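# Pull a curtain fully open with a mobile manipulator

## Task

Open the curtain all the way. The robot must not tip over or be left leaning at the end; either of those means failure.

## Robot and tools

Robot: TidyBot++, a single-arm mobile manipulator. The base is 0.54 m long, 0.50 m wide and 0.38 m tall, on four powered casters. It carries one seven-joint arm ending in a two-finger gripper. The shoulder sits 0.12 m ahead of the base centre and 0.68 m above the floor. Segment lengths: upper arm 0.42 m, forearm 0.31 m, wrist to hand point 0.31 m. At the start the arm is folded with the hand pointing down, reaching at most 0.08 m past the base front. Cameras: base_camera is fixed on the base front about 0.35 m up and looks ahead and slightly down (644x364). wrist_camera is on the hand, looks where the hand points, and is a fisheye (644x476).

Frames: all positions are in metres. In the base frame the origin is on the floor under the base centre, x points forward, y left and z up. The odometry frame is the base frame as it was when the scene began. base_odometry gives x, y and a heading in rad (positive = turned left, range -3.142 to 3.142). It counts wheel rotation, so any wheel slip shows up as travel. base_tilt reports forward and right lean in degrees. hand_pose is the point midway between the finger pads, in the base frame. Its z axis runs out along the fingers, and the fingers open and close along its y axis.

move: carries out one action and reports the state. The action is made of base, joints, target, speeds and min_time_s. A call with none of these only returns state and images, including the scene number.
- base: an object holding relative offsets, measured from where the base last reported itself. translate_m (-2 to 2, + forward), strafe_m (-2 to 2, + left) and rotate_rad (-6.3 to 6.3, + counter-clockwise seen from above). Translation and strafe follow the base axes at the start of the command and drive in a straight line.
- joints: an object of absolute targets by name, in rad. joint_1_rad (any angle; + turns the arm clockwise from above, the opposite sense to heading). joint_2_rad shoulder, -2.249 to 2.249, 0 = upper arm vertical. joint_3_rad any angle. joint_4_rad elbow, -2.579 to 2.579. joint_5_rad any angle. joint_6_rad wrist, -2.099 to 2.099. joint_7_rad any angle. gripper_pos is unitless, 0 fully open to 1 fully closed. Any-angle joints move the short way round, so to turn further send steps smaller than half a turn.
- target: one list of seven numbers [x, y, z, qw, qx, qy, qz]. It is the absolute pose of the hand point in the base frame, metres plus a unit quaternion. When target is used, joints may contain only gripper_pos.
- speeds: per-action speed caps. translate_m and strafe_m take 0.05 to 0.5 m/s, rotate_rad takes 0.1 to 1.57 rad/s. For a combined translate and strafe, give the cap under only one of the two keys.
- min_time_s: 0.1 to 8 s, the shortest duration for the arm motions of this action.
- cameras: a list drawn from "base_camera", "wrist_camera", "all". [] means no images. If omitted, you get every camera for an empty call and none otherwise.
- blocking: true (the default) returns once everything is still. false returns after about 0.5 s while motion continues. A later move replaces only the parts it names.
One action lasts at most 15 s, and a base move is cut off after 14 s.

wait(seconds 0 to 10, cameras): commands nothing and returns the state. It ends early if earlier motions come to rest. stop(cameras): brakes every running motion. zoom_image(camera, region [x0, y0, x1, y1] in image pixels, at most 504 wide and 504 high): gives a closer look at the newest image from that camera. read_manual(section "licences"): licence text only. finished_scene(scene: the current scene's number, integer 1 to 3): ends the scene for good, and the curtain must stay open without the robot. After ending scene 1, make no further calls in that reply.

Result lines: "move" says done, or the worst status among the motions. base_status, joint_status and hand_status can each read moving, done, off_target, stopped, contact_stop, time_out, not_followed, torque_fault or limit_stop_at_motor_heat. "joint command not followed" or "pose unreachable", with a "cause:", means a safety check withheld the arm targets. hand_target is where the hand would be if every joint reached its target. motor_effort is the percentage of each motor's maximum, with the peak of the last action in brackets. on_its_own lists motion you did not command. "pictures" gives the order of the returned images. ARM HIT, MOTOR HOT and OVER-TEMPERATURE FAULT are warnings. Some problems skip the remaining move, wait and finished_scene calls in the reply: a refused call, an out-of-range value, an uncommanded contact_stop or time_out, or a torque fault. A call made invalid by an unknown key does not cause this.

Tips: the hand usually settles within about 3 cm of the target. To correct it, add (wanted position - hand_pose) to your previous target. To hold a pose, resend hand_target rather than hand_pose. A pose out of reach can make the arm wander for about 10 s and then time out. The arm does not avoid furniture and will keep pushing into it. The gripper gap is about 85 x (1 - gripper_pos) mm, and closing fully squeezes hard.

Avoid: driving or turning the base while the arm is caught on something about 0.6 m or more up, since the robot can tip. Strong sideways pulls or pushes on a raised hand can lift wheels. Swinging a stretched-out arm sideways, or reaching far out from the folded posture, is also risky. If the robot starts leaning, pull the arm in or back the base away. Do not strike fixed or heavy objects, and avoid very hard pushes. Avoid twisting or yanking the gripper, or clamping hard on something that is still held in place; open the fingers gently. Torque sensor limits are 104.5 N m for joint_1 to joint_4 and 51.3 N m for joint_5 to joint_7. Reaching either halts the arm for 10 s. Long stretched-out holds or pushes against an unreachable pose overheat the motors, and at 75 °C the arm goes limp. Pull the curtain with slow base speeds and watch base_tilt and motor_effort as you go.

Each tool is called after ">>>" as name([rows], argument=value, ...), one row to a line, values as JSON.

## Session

>>> move(joints={"joint_6_rad": 1.0}, base={"rotate_rad": 1.6}, cameras=["all"])

Scene clock: 2.40 s.
move: done
base_odometry: x=+0.000 y=+0.000 heading=+1.599
base_tilt: forward=+0.0 right=+0.3
base_status: done
joint_positions: joint_1_rad=-0.025 joint_2_rad=-0.398 joint_3_rad=+3.136 joint_4_rad=-2.533 joint_5_rad=+0.005 joint_6_rad=+0.905 joint_7_rad=+1.547 gripper_pos=+0.000
joint_status: all done
motor_effort: joint_1_rad=+0(1) joint_2_rad=-4(6) joint_3_rad=+1(1) joint_4_rad=+17(17) joint_5_rad=-1(2) joint_6_rad=+9(10) joint_7_rad=-1(1)
hand_pose: x=+0.5147 y=+0.0150 z=+1.0057 quat_wxyz=(-0.021, +0.577, +0.005, +0.816) (m; base frame)
hand_target: x=+0.5035 y=+0.0148 z=+1.0330 quat_wxyz=(-0.022, +0.537, +0.005, +0.843) (m; base frame)
hand_status: not commanded
pictures: base_camera, wrist_camera
camera_calibration:
wrist_camera: T_world_to_cam=[[0.0406362, -0.998628, -0.0330241, 0.0283467], [0.340474, 0.0449128, -0.93918, 0.828377], [0.939375, 0.0269209, 0.341832, -0.694389], [0, 0, 0, 1]] pos_world=[0.369099, 0.00979665, 1.0163]

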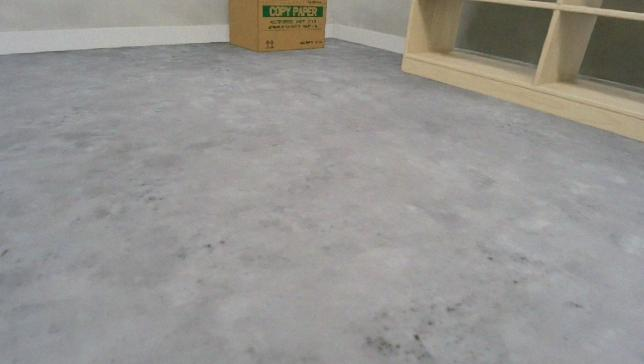

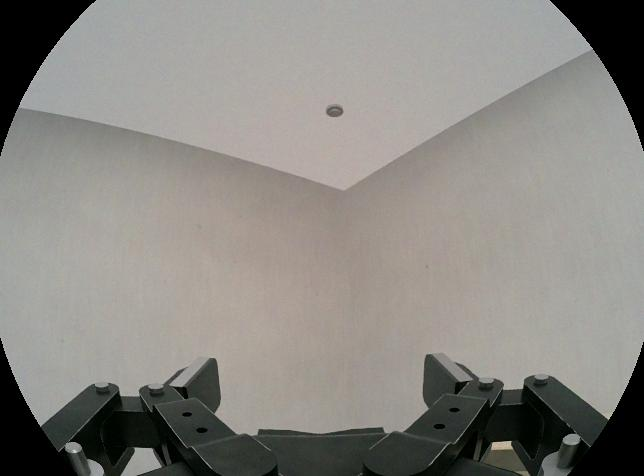

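>>> move(base={"rotate_rad": -2.2}, cameras=["all"])

Scene clock: 12.63 s.
move: done
base_odometry: x=+0.000 y=+0.000 heading=-0.600
base_tilt: forward=+0.0 right=+0.3
base_status: done
joint_positions: joint_1_rad=-0.025 joint_2_rad=-0.398 joint_3_rad=+3.136 joint_4_rad=-2.533 joint_5_rad=+0.005 joint_6_rad=+0.905 joint_7_rad=+1.547 gripper_pos=+0.000
joint_status: not commanded
motor_effort: joint_1_rad=+0(1) joint_2_rad=-4(6) joint_3_rad=+1(2) joint_4_rad=+17(17) joint_5_rad=+0(2) joint_6_rad=+8(10) joint_7_rad=-1(1)
hand_pose: x=+0.5147 y=+0.0152 z=+1.0057 quat_wxyz=(-0.021, +0.577, +0.005, +0.816) (m; base frame)
hand_target: x=+0.5035 y=+0.0148 z=+1.0330 quat_wxyz=(-0.022, +0.537, +0.005, +0.843) (m; base frame)
hand_status: not commanded
pictures: base_camera, wrist_camera
camera_calibration:
wrist_camera: T_world_to_cam=[[0.040918, -0.99862, -0.0329227, 0.0282396], [0.340462, 0.0449135, -0.939185, 0.828382], [0.939368, 0.0272207, 0.34183, -0.694389], [0, 0, 0, 1]] pos_world=[0.369098, 0.00989685, 1.0163]

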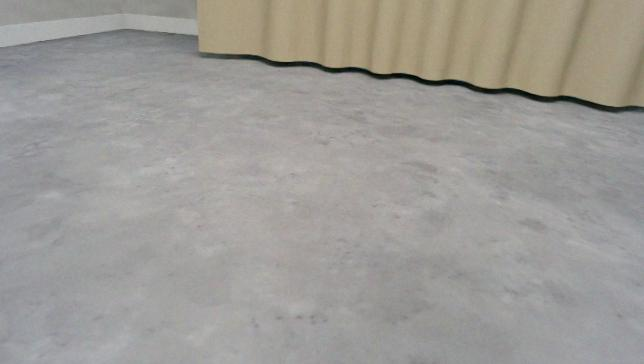

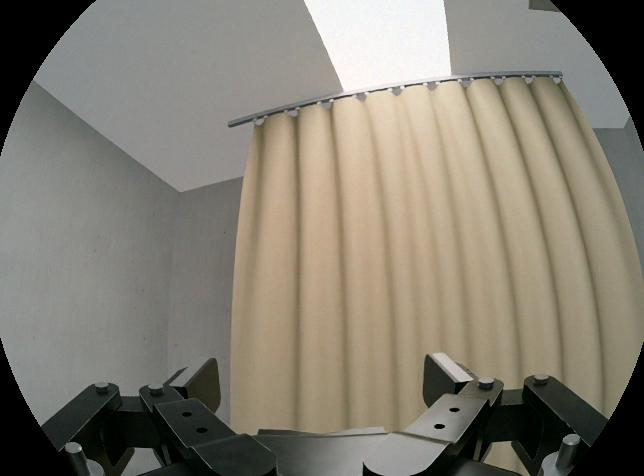

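>>> zoom_image(camera="wrist_camera", region=[210, 50, 600, 150])

Scaled by 1.292.

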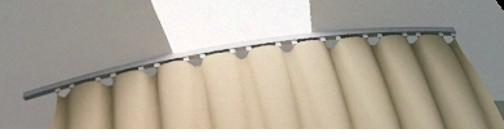

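>>> move(base={"translate_m": 1.474, "strafe_m": 1.07, "rotate_rad": -0.266}, target=[0.55, -0.22, 0.98, 0.482, 0.5174, -0.482, 0.5174], min_time_s=2.5, cameras=["all"])

Scene clock: 39.17 s.
move: off_target
base_odometry: x=+1.821 y=+0.051 heading=-0.867
base_tilt: forward=+0.1 right=+0.3
base_status: done
joint_positions: joint_1_rad=+1.605 joint_2_rad=-0.542 joint_3_rad=+1.576 joint_4_rad=-1.706 joint_5_rad=-1.505 joint_6_rad=+1.123 joint_7_rad=+2.434 gripper_pos=+0.000
joint_status: not commanded
motor_effort: joint_1_rad=+0(3) joint_2_rad=+12(17) joint_3_rad=+8(11) joint_4_rad=+14(18) joint_5_rad=+6(7) joint_6_rad=+4(10) joint_7_rad=-1(1)
hand_pose: x=+0.5518 y=-0.0502 z=+1.1457 quat_wxyz=(+0.330, +0.395, -0.333, +0.790) (m; base frame)
hand_target: x=+0.5577 y=-0.0502 z=+1.1496 quat_wxyz=(+0.311, +0.403, -0.339, +0.791) (m; base frame)
hand_status: off_target (0.237 m and 42.3 deg from the pose sent, 0.239 m and 89.8 deg at the start)
pictures: base_camera, wrist_camera
camera_calibration:
wrist_camera: T_world_to_cam=[[-0.779556, -0.560329, -0.279864, 0.723599], [0.484585, -0.256477, -0.8363, 0.737711], [0.396824, -0.78756, 0.471465, -0.665482], [0, 0, 0, 1]] pos_world=[0.470682, 0.0705518, 1.13321]

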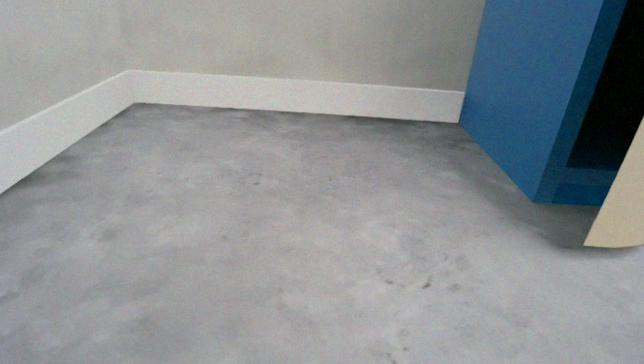

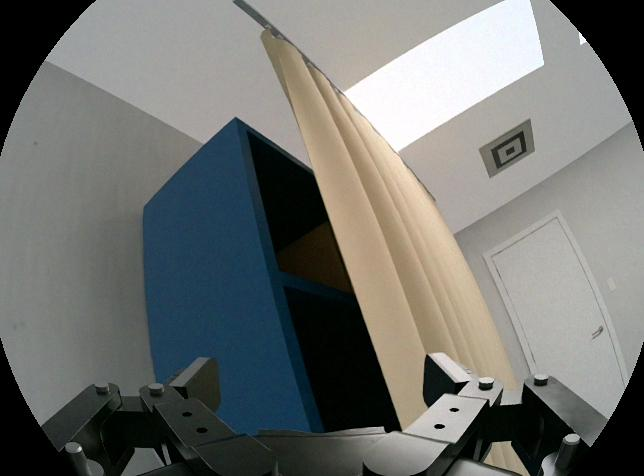

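>>> move(joints={"joint_1_rad": -0.34, "joint_2_rad": 0.24, "joint_3_rad": 3.28, "joint_4_rad": -1.65, "joint_5_rad": -1.6, "joint_6_rad": 1.6, "joint_7_rad": 2.76}, min_time_s=2.5, cameras=["all"])

Scene clock: 52.53 s.
move: done
base_odometry: x=+1.821 y=+0.051 heading=-0.867
base_tilt: forward=+0.1 right=+0.3
base_status: not commanded
joint_positions: joint_1_rad=-0.324 joint_2_rad=+0.200 joint_3_rad=+3.260 joint_4_rad=-1.677 joint_5_rad=-1.546 joint_6_rad=+1.513 joint_7_rad=+2.715 gripper_pos=+0.000
joint_status: all done
motor_effort: joint_1_rad=+1(1) joint_2_rad=-21(22) joint_3_rad=+1(10) joint_4_rad=+14(16) joint_5_rad=+7(10) joint_6_rad=+3(4) joint_7_rad=-1(2)
hand_pose: x=+0.5762 y=-0.2123 z=+1.0094 quat_wxyz=(+0.400, +0.528, -0.454, +0.596) (m; base frame)
hand_target: x=+0.5600 y=-0.2143 z=+0.9969 quat_wxyz=(+0.441, +0.521, -0.470, +0.559) (m; base frame)
hand_status: not commanded
pictures: base_camera, wrist_camera
camera_calibration:
wrist_camera: T_world_to_cam=[[-0.955343, -0.262858, -0.135, 0.631936], [0.140049, -0.000475975, -0.990144, 0.978477], [0.260203, -0.964834, 0.0372678, -0.259135], [0, 0, 0, 1]] pos_world=[0.534109, -0.0834474, 1.0638]

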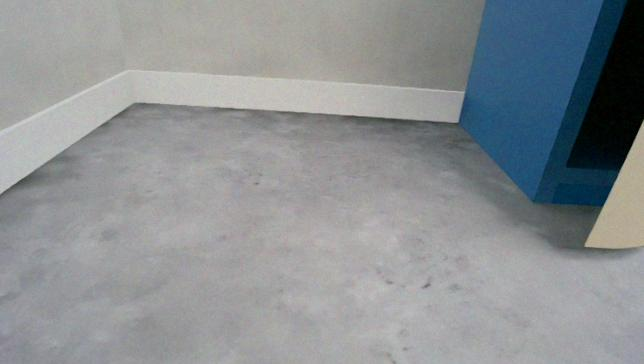

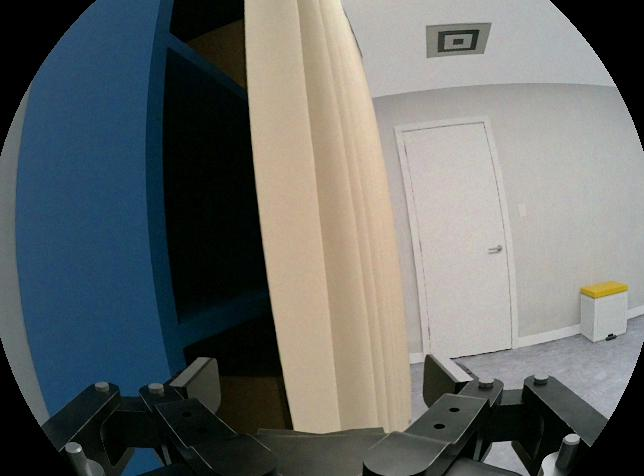

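>>> move(base={"translate_m": 0.09}, joints={"joint_1_rad": -0.34, "joint_2_rad": 0.29, "joint_3_rad": 3.30, "joint_4_rad": -1.62, "joint_5_rad": -1.645, "joint_6_rad": 1.66, "joint_7_rad": 2.80}, cameras=["all"])

Scene clock: 68.30 s.
move: done
base_odometry: x=+1.879 y=-0.018 heading=-0.866
base_tilt: forward=+0.1 right=+0.3
base_status: done
joint_positions: joint_1_rad=-0.326 joint_2_rad=+0.265 joint_3_rad=+3.285 joint_4_rad=-1.644 joint_5_rad=-1.594 joint_6_rad=+1.584 joint_7_rad=+2.758 gripper_pos=+0.000
joint_status: all done
motor_effort: joint_1_rad=+0(1) joint_2_rad=-21(25) joint_3_rad=+2(3) joint_4_rad=+14(15) joint_5_rad=+8(9) joint_6_rad=+4(5) joint_7_rad=-1(2)
hand_pose: x=+0.5693 y=-0.2184 z=+0.9903 quat_wxyz=(+0.448, +0.524, -0.464, +0.557) (m; base frame)
hand_target: x=+0.5512 y=-0.2178 z=+0.9827 quat_wxyz=(+0.479, +0.517, -0.480, +0.522) (m; base frame)
hand_status: not commanded
pictures: base_camera, wrist_camera
camera_calibration:
wrist_camera: T_world_to_cam=[[-0.984561, -0.163065, -0.0636274, 0.588977], [0.0673223, -0.0172285, -0.997583, 1.00561], [0.161575, -0.986465, 0.0279404, -0.201883], [0, 0, 0, 1]] pos_world=[0.544803, -0.0857842, 1.0463]

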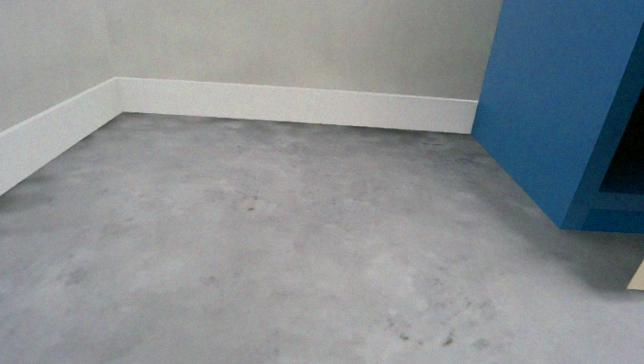

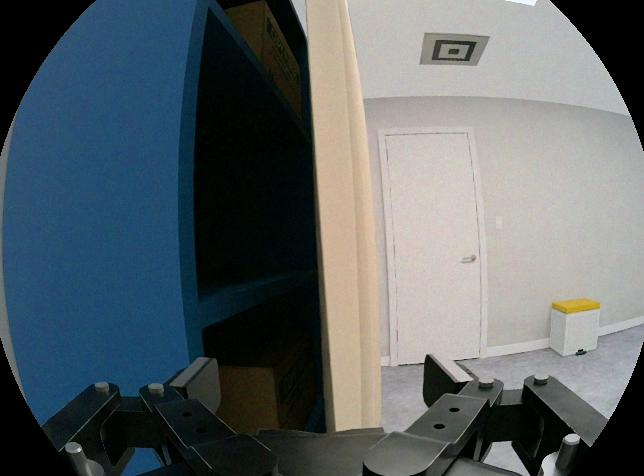

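>>> move(base={"translate_m": 0.017, "strafe_m": -0.225}, speeds={"strafe_m": 0.3}, cameras=["all"])

>>> move(joints={"gripper_pos": 1}, cameras=["wrist_camera"])

Scene clock: 82.17 s.
move: done
base_odometry: x=+1.719 y=-0.177 heading=-0.866
base_tilt: forward=+0.1 right=+0.3
base_status: done
joint_positions: joint_1_rad=-0.336 joint_2_rad=+0.265 joint_3_rad=+3.292 joint_4_rad=-1.644 joint_5_rad=-1.594 joint_6_rad=+1.584 joint_7_rad=+2.758 gripper_pos=+0.000
joint_status: not commanded
motor_effort: joint_1_rad=+1(3) joint_2_rad=-22(23) joint_3_rad=+2(3) joint_4_rad=+13(14) joint_5_rad=+8(9) joint_6_rad=+4(4) joint_7_rad=-1(1)
hand_pose: x=+0.5698 y=-0.2166 z=+0.9909 quat_wxyz=(+0.447, +0.524, -0.464, +0.558) (m; base frame)
hand_target: x=+0.5512 y=-0.2178 z=+0.9827 quat_wxyz=(+0.479, +0.517, -0.480, +0.522) (m; base frame)
hand_status: not commanded
pictures: base_camera, wrist_camera
camera_calibration:
wrist_camera: T_world_to_cam=[[-0.984112, -0.16546, -0.0643885, 0.589646], [0.0683609, -0.0184213, -0.997491, 1.00528], [0.163858, -0.986045, 0.0294396, -0.202889], [0, 0, 0, 1]] pos_world=[0.544801, -0.0839763, 1.0467]

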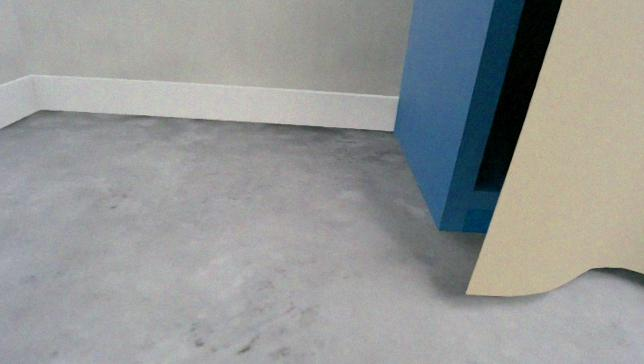

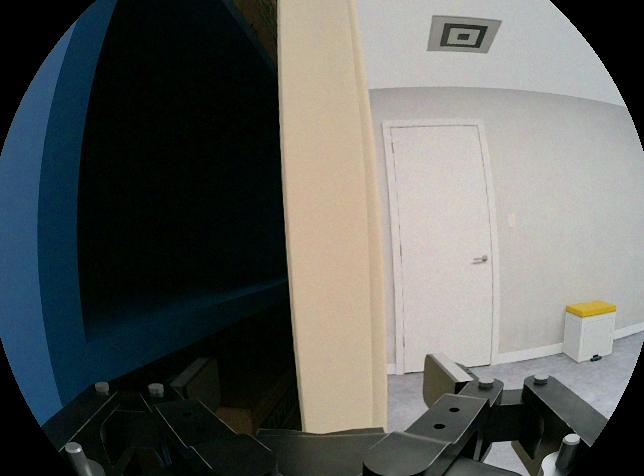

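Scene clock: 83.27 s.
move: done
base_odometry: x=+1.719 y=-0.177 heading=-0.866
base_tilt: forward=+0.1 right=+0.4
base_status: not commanded
joint_positions: joint_1_rad=-0.336 joint_2_rad=+0.265 joint_3_rad=+3.292 joint_4_rad=-1.644 joint_5_rad=-1.594 joint_6_rad=+1.584 joint_7_rad=+2.758 gripper_pos=+0.992
joint_status: all done
motor_effort: joint_1_rad=+0(1) joint_2_rad=-22(23) joint_3_rad=+2(2) joint_4_rad=+14(14) joint_5_rad=+8(9) joint_6_rad=+3(4) joint_7_rad=-1(1)
hand_pose: x=+0.5698 y=-0.2166 z=+0.9909 quat_wxyz=(+0.447, +0.524, -0.464, +0.558) (m; base frame)
hand_target: x=+0.5512 y=-0.2178 z=+0.9827 quat_wxyz=(+0.479, +0.517, -0.480, +0.522) (m; base frame)
hand_status: not commanded
pictures: wrist_camera
camera_calibration:
wrist_camera: T_world_to_cam=[[-0.984112, -0.16546, -0.0643885, 0.589646], [0.0683609, -0.0184213, -0.997491, 1.00528], [0.163858, -0.986045, 0.0294396, -0.202889], [0, 0, 0, 1]] pos_world=[0.544801, -0.0839763, 1.0467]

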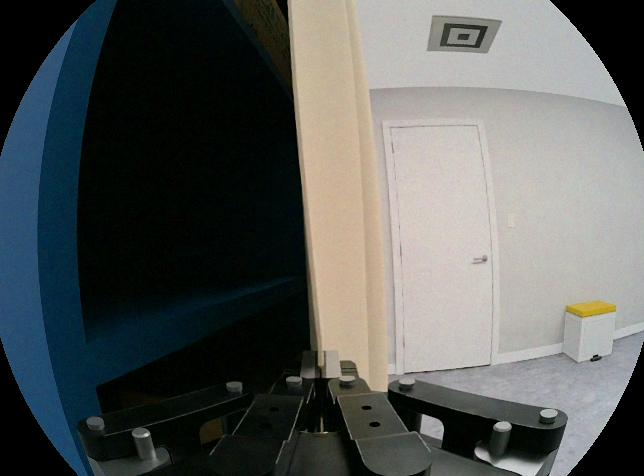

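>>> move(base={"strafe_m": -0.4}, speeds={"strafe_m": 0.25}, cameras=["wrist_camera"])

>>> move(base={"strafe_m": -1.0}, speeds={"strafe_m": 0.3}, cameras=["all"])

Scene clock: 107.03 s.
move: done
base_odometry: x=+1.414 y=-0.436 heading=-0.866
base_tilt: forward=+0.1 right=+0.3
base_status: done
joint_positions: joint_1_rad=-0.340 joint_2_rad=+0.265 joint_3_rad=+3.294 joint_4_rad=-1.636 joint_5_rad=-1.597 joint_6_rad=+1.588 joint_7_rad=+2.758 gripper_pos=+0.992
joint_status: not commanded
motor_effort: joint_1_rad=+1(3) joint_2_rad=-20(24) joint_3_rad=+2(4) joint_4_rad=+12(14) joint_5_rad=+4(9) joint_6_rad=+3(5) joint_7_rad=-1(1)
hand_pose: x=+0.5698 y=-0.2153 z=+0.9930 quat_wxyz=(+0.445, +0.522, -0.466, +0.559) (m; base frame)
hand_target: x=+0.5512 y=-0.2178 z=+0.9827 quat_wxyz=(+0.479, +0.517, -0.480, +0.522) (m; base frame)
hand_status: not commanded
pictures: wrist_camera
camera_calibration:
wrist_camera: T_world_to_cam=[[-0.983826, -0.163915, -0.0722319, 0.597981], [0.0759388, -0.0164544, -0.996977, 1.00302], [0.16223, -0.986337, 0.0286358, -0.199939], [0, 0, 0, 1]] pos_world=[0.544577, -0.082685, 1.04891]

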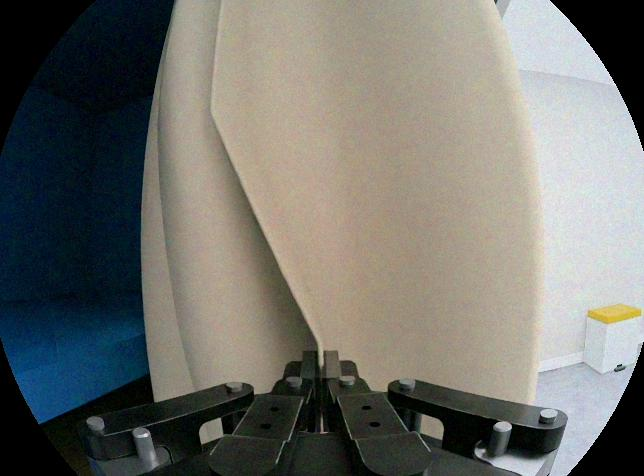

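Scene clock: 111.33 s.
move: done
base_odometry: x=+0.653 y=-1.084 heading=-0.865
base_tilt: forward=+0.1 right=+0.3
base_status: done
joint_positions: joint_1_rad=-0.349 joint_2_rad=+0.265 joint_3_rad=+3.294 joint_4_rad=-1.612 joint_5_rad=-1.597 joint_6_rad=+1.610 joint_7_rad=+2.761 gripper_pos=+0.992
joint_status: not commanded
motor_effort: joint_1_rad=+4(5) joint_2_rad=-16(23) joint_3_rad=+3(4) joint_4_rad=+9(12) joint_5_rad=-3(5) joint_6_rad=-1(3) joint_7_rad=-2(2)
hand_pose: x=+0.5675 y=-0.2117 z=+1.0021 quat_wxyz=(+0.444, +0.512, -0.473, +0.562) (m; base frame)
hand_target: x=+0.5512 y=-0.2178 z=+0.9827 quat_wxyz=(+0.479, +0.517, -0.480, +0.522) (m; base frame)
hand_status: not commanded
pictures: base_camera, wrist_camera
camera_calibration:
wrist_camera: T_world_to_cam=[[-0.983862, -0.152824, -0.0930615, 0.6203], [0.0972401, -0.0200838, -0.995058, 0.997566], [0.150199, -0.988049, 0.0346202, -0.195866], [0, 0, 0, 1]] pos_world=[0.542705, -0.0786944, 1.05714]

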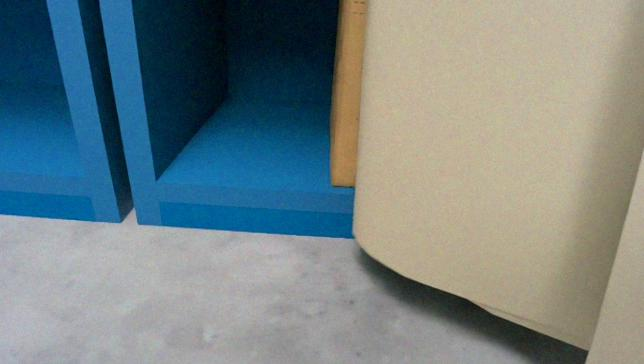

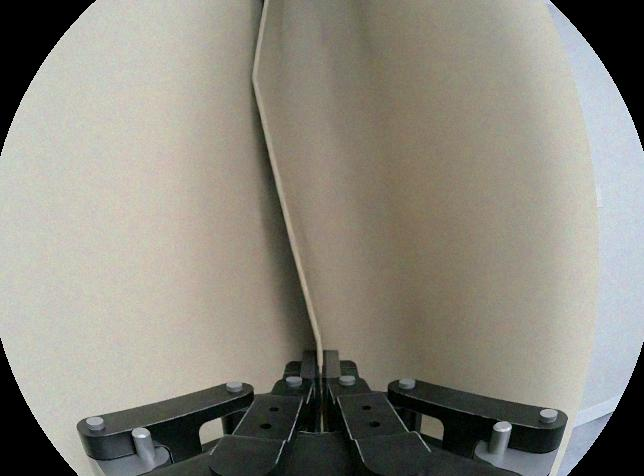

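>>> move(base={"strafe_m": -0.5}, speeds={"strafe_m": 0.25}, cameras=["all"])

Scene clock: 121.17 s.
move: done
base_odometry: x=+0.272 y=-1.409 heading=-0.865
base_tilt: forward=+0.1 right=+0.3
base_status: done
joint_positions: joint_1_rad=-0.360 joint_2_rad=+0.265 joint_3_rad=+3.294 joint_4_rad=-1.600 joint_5_rad=-1.583 joint_6_rad=+1.615 joint_7_rad=+2.763 gripper_pos=+0.992
joint_status: not commanded
motor_effort: joint_1_rad=+6(7) joint_2_rad=-16(19) joint_3_rad=+4(5) joint_4_rad=+8(9) joint_5_rad=-7(8) joint_6_rad=-1(3) joint_7_rad=-2(2)
hand_pose: x=+0.5706 y=-0.2064 z=+1.0104 quat_wxyz=(+0.441, +0.508, -0.470, +0.571) (m; base frame)
hand_target: x=+0.5512 y=-0.2178 z=+0.9827 quat_wxyz=(+0.479, +0.517, -0.480, +0.522) (m; base frame)
hand_status: not commanded
pictures: base_camera, wrist_camera
camera_calibration:
wrist_camera: T_world_to_cam=[[-0.980874, -0.164047, -0.104762, 0.632587], [0.111313, -0.0312387, -0.993294, 0.99345], [0.159674, -0.985958, 0.0489017, -0.210809], [0, 0, 0, 1]] pos_world=[0.543565, -0.0730405, 1.06337]

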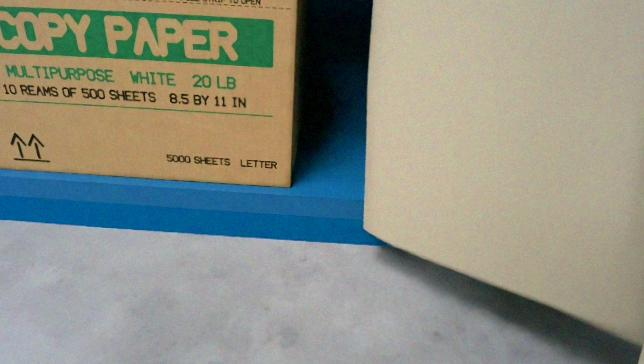

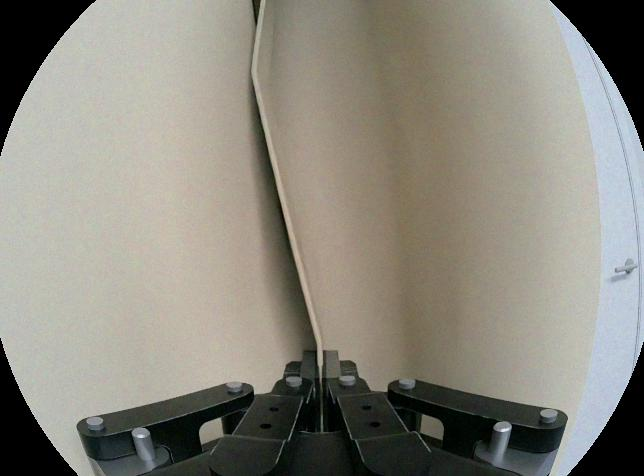

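>>> move(base={"strafe_m": -0.25}, speeds={"strafe_m": 0.2}, cameras=["base_camera"])

>>> move(base={"strafe_m": -0.12}, speeds={"strafe_m": 0.15}, cameras=["all"])

Scene clock: 131.27 s.
move: done
base_odometry: x=+0.082 y=-1.571 heading=-0.865
base_tilt: forward=+0.0 right=+0.3
base_status: done
joint_positions: joint_1_rad=-0.397 joint_2_rad=+0.253 joint_3_rad=+3.282 joint_4_rad=-1.561 joint_5_rad=-1.491 joint_6_rad=+1.620 joint_7_rad=+2.767 gripper_pos=+0.992
joint_status: not commanded
motor_effort: joint_1_rad=+13(13) joint_2_rad=-12(17) joint_3_rad=+8(8) joint_4_rad=+2(8) joint_5_rad=-21(23) joint_6_rad=-3(4) joint_7_rad=-3(3)
hand_pose: x=+0.5842 y=-0.1819 z=+1.0528 quat_wxyz=(+0.423, +0.490, -0.446, +0.619) (m; base frame)
hand_target: x=+0.5512 y=-0.2178 z=+0.9827 quat_wxyz=(+0.479, +0.517, -0.480, +0.522) (m; base frame)
hand_status: not commanded
pictures: base_camera

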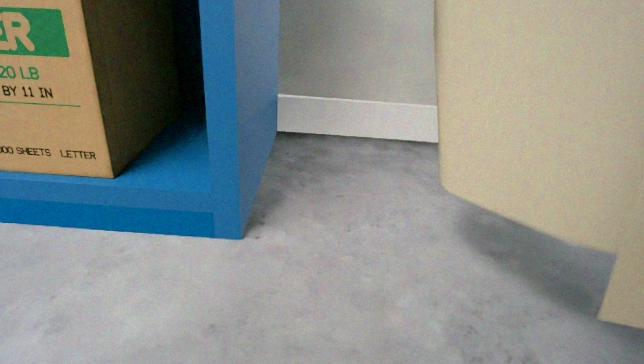

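Scene clock: 132.83 s.
move: done
base_odometry: x=-0.009 y=-1.649 heading=-0.864
base_tilt: forward=+0.0 right=+0.3
base_status: done
joint_positions: joint_1_rad=-0.428 joint_2_rad=+0.241 joint_3_rad=+3.260 joint_4_rad=-1.541 joint_5_rad=-1.435 joint_6_rad=+1.620 joint_7_rad=+2.771 gripper_pos=+0.992
joint_status: not commanded
motor_effort: joint_1_rad=+18(20) joint_2_rad=-9(13) joint_3_rad=+11(12) joint_4_rad=-1(2) joint_5_rad=-30(33) joint_6_rad=-2(4) joint_7_rad=-4(4)
hand_pose: x=+0.5932 y=-0.1576 z=+1.0781 quat_wxyz=(+0.404, +0.483, -0.426, +0.650) (m; base frame)
hand_target: x=+0.5512 y=-0.2178 z=+0.9827 quat_wxyz=(+0.479, +0.517, -0.480, +0.522) (m; base frame)
hand_status: not commanded
pictures: base_camera, wrist_camera
camera_calibration:
wrist_camera: T_world_to_cam=[[-0.93422, -0.308496, -0.179062, 0.699599], [0.223915, -0.116438, -0.967628, 0.951797], [0.27766, -0.944072, 0.177856, -0.371961], [0, 0, 0, 1]] pos_world=[0.543736, -0.0245094, 1.11241]

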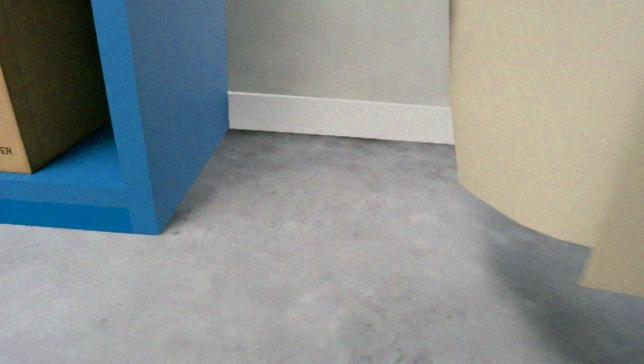

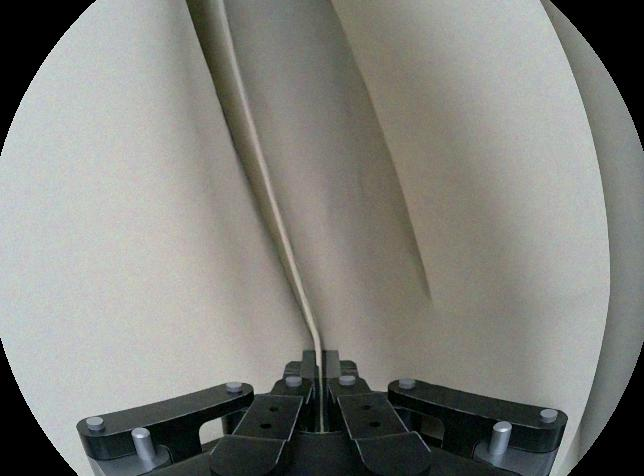

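Efforts match scene 2's end. Relax, release, back off and finish.

>>> move(base={"strafe_m": 0.13}, speeds={"strafe_m": 0.2})

>>> move(joints={"gripper_pos": 0})

>>> move(base={"strafe_m": 0.5, "translate_m": -0.1})

>>> move(base={"translate_m": -0.8, "strafe_m": -0.15}, joints={"joint_1_rad": 0, "joint_2_rad": -0.33, "joint_3_rad": 3.14, "joint_4_rad": -2.5, "joint_5_rad": 0, "joint_6_rad": 1.1, "joint_7_rad": 1.57}, cameras=["wrist_camera"])

Scene clock: 146.47 s.
move: done
base_odometry: x=+0.090 y=-1.564 heading=-0.864
base_tilt: forward=+0.0 right=+0.3
base_status: done
joint_positions: joint_1_rad=-0.403 joint_2_rad=+0.241 joint_3_rad=+3.260 joint_4_rad=-1.558 joint_5_rad=-1.493 joint_6_rad=+1.620 joint_7_rad=+2.771 gripper_pos=+0.992
joint_status: not commanded
motor_effort: joint_1_rad=+7(18) joint_2_rad=-16(20) joint_3_rad=+5(11) joint_4_rad=+7(8) joint_5_rad=-9(30) joint_6_rad=+0(2) joint_7_rad=-2(4)
hand_pose: x=+0.5856 y=-0.1732 z=+1.0553 quat_wxyz=(+0.411, +0.496, -0.444, +0.623) (m; base frame)
hand_target: x=+0.5512 y=-0.2178 z=+0.9827 quat_wxyz=(+0.479, +0.517, -0.480, +0.522) (m; base frame)
hand_status: not commanded
pictures: none

Scene clock: 147.57 s.
move: done
base_odometry: x=+0.090 y=-1.564 heading=-0.864
base_tilt: forward=+0.1 right=+0.3
base_status: not commanded
joint_positions: joint_1_rad=-0.370 joint_2_rad=+0.268 joint_3_rad=+3.268 joint_4_rad=-1.598 joint_5_rad=-1.622 joint_6_rad=+1.620 joint_7_rad=+2.771 gripper_pos=+0.000
joint_status: all done
motor_effort: joint_1_rad=+3(8) joint_2_rad=-22(24) joint_3_rad=+4(6) joint_4_rad=+13(15) joint_5_rad=+9(9) joint_6_rad=+4(5) joint_7_rad=-1(2)
hand_pose: x=+0.5745 y=-0.1930 z=+0.9958 quat_wxyz=(+0.430, +0.527, -0.472, +0.561) (m; base frame)
hand_target: x=+0.5512 y=-0.2178 z=+0.9827 quat_wxyz=(+0.479, +0.517, -0.480, +0.522) (m; base frame)
hand_status: not commanded
pictures: none

Scene clock: 149.83 s.
move: done
base_odometry: x=+0.406 y=-1.163 heading=-0.865
base_tilt: forward=+0.1 right=+0.3
base_status: done
joint_positions: joint_1_rad=-0.351 joint_2_rad=+0.268 joint_3_rad=+3.286 joint_4_rad=-1.598 joint_5_rad=-1.622 joint_6_rad=+1.620 joint_7_rad=+2.771 gripper_pos=+0.000
joint_status: not commanded
motor_effort: joint_1_rad=+1(4) joint_2_rad=-22(23) joint_3_rad=+1(4) joint_4_rad=+14(14) joint_5_rad=+8(10) joint_6_rad=+3(5) joint_7_rad=-1(1)
hand_pose: x=+0.5666 y=-0.2083 z=+0.9975 quat_wxyz=(+0.441, +0.517, -0.481, +0.554) (m; base frame)
hand_target: x=+0.5512 y=-0.2178 z=+0.9827 quat_wxyz=(+0.479, +0.517, -0.480, +0.522) (m; base frame)
hand_status: not commanded
pictures: none

Scene clock: 152.57 s.
move: done
base_odometry: x=-0.228 y=-0.652 heading=-0.865
base_tilt: forward=+0.0 right=+0.4
base_status: done
joint_positions: joint_1_rad=-0.017 joint_2_rad=-0.311 joint_3_rad=+3.158 joint_4_rad=-2.467 joint_5_rad=-0.055 joint_6_rad=+1.187 joint_7_rad=+1.615 gripper_pos=+0.000
joint_status: all done
motor_effort: joint_1_rad=+1(2) joint_2_rad=-6(27) joint_3_rad=+0(3) joint_4_rad=+16(17) joint_5_rad=+0(9) joint_6_rad=+7(9) joint_7_rad=-1(2)
hand_pose: x=+0.5090 y=-0.0160 z=+1.0845 quat_wxyz=(+0.021, +0.466, -0.019, +0.884) (m; base frame)
hand_target: x=+0.5153 y=+0.0021 z=+1.0520 quat_wxyz=(-0.001, +0.510, +0.000, +0.860) (m; base frame)
hand_status: not commanded
pictures: wrist_camera
camera_calibration:
wrist_camera: T_world_to_cam=[[-0.0496747, -0.998309, -0.0301868, 0.0430785], [0.571817, -0.00364655, -0.820373, 0.658421], [0.818876, -0.0580131, 0.571032, -0.903721], [0, 0, 0, 1]] pos_world=[0.365678, -0.00702105, 1.0575]

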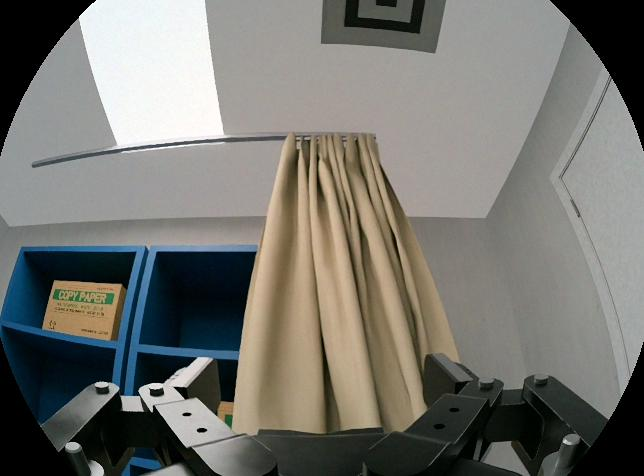

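>>> zoom_image(camera="wrist_camera", region=[260, 110, 400, 210])

Scaled by 3.600.

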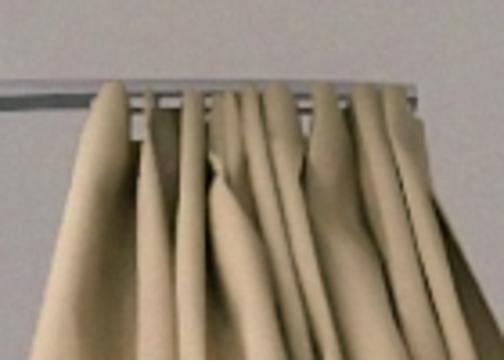

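>>> finished_scene(scene=3)

The scene is finished: the task was done.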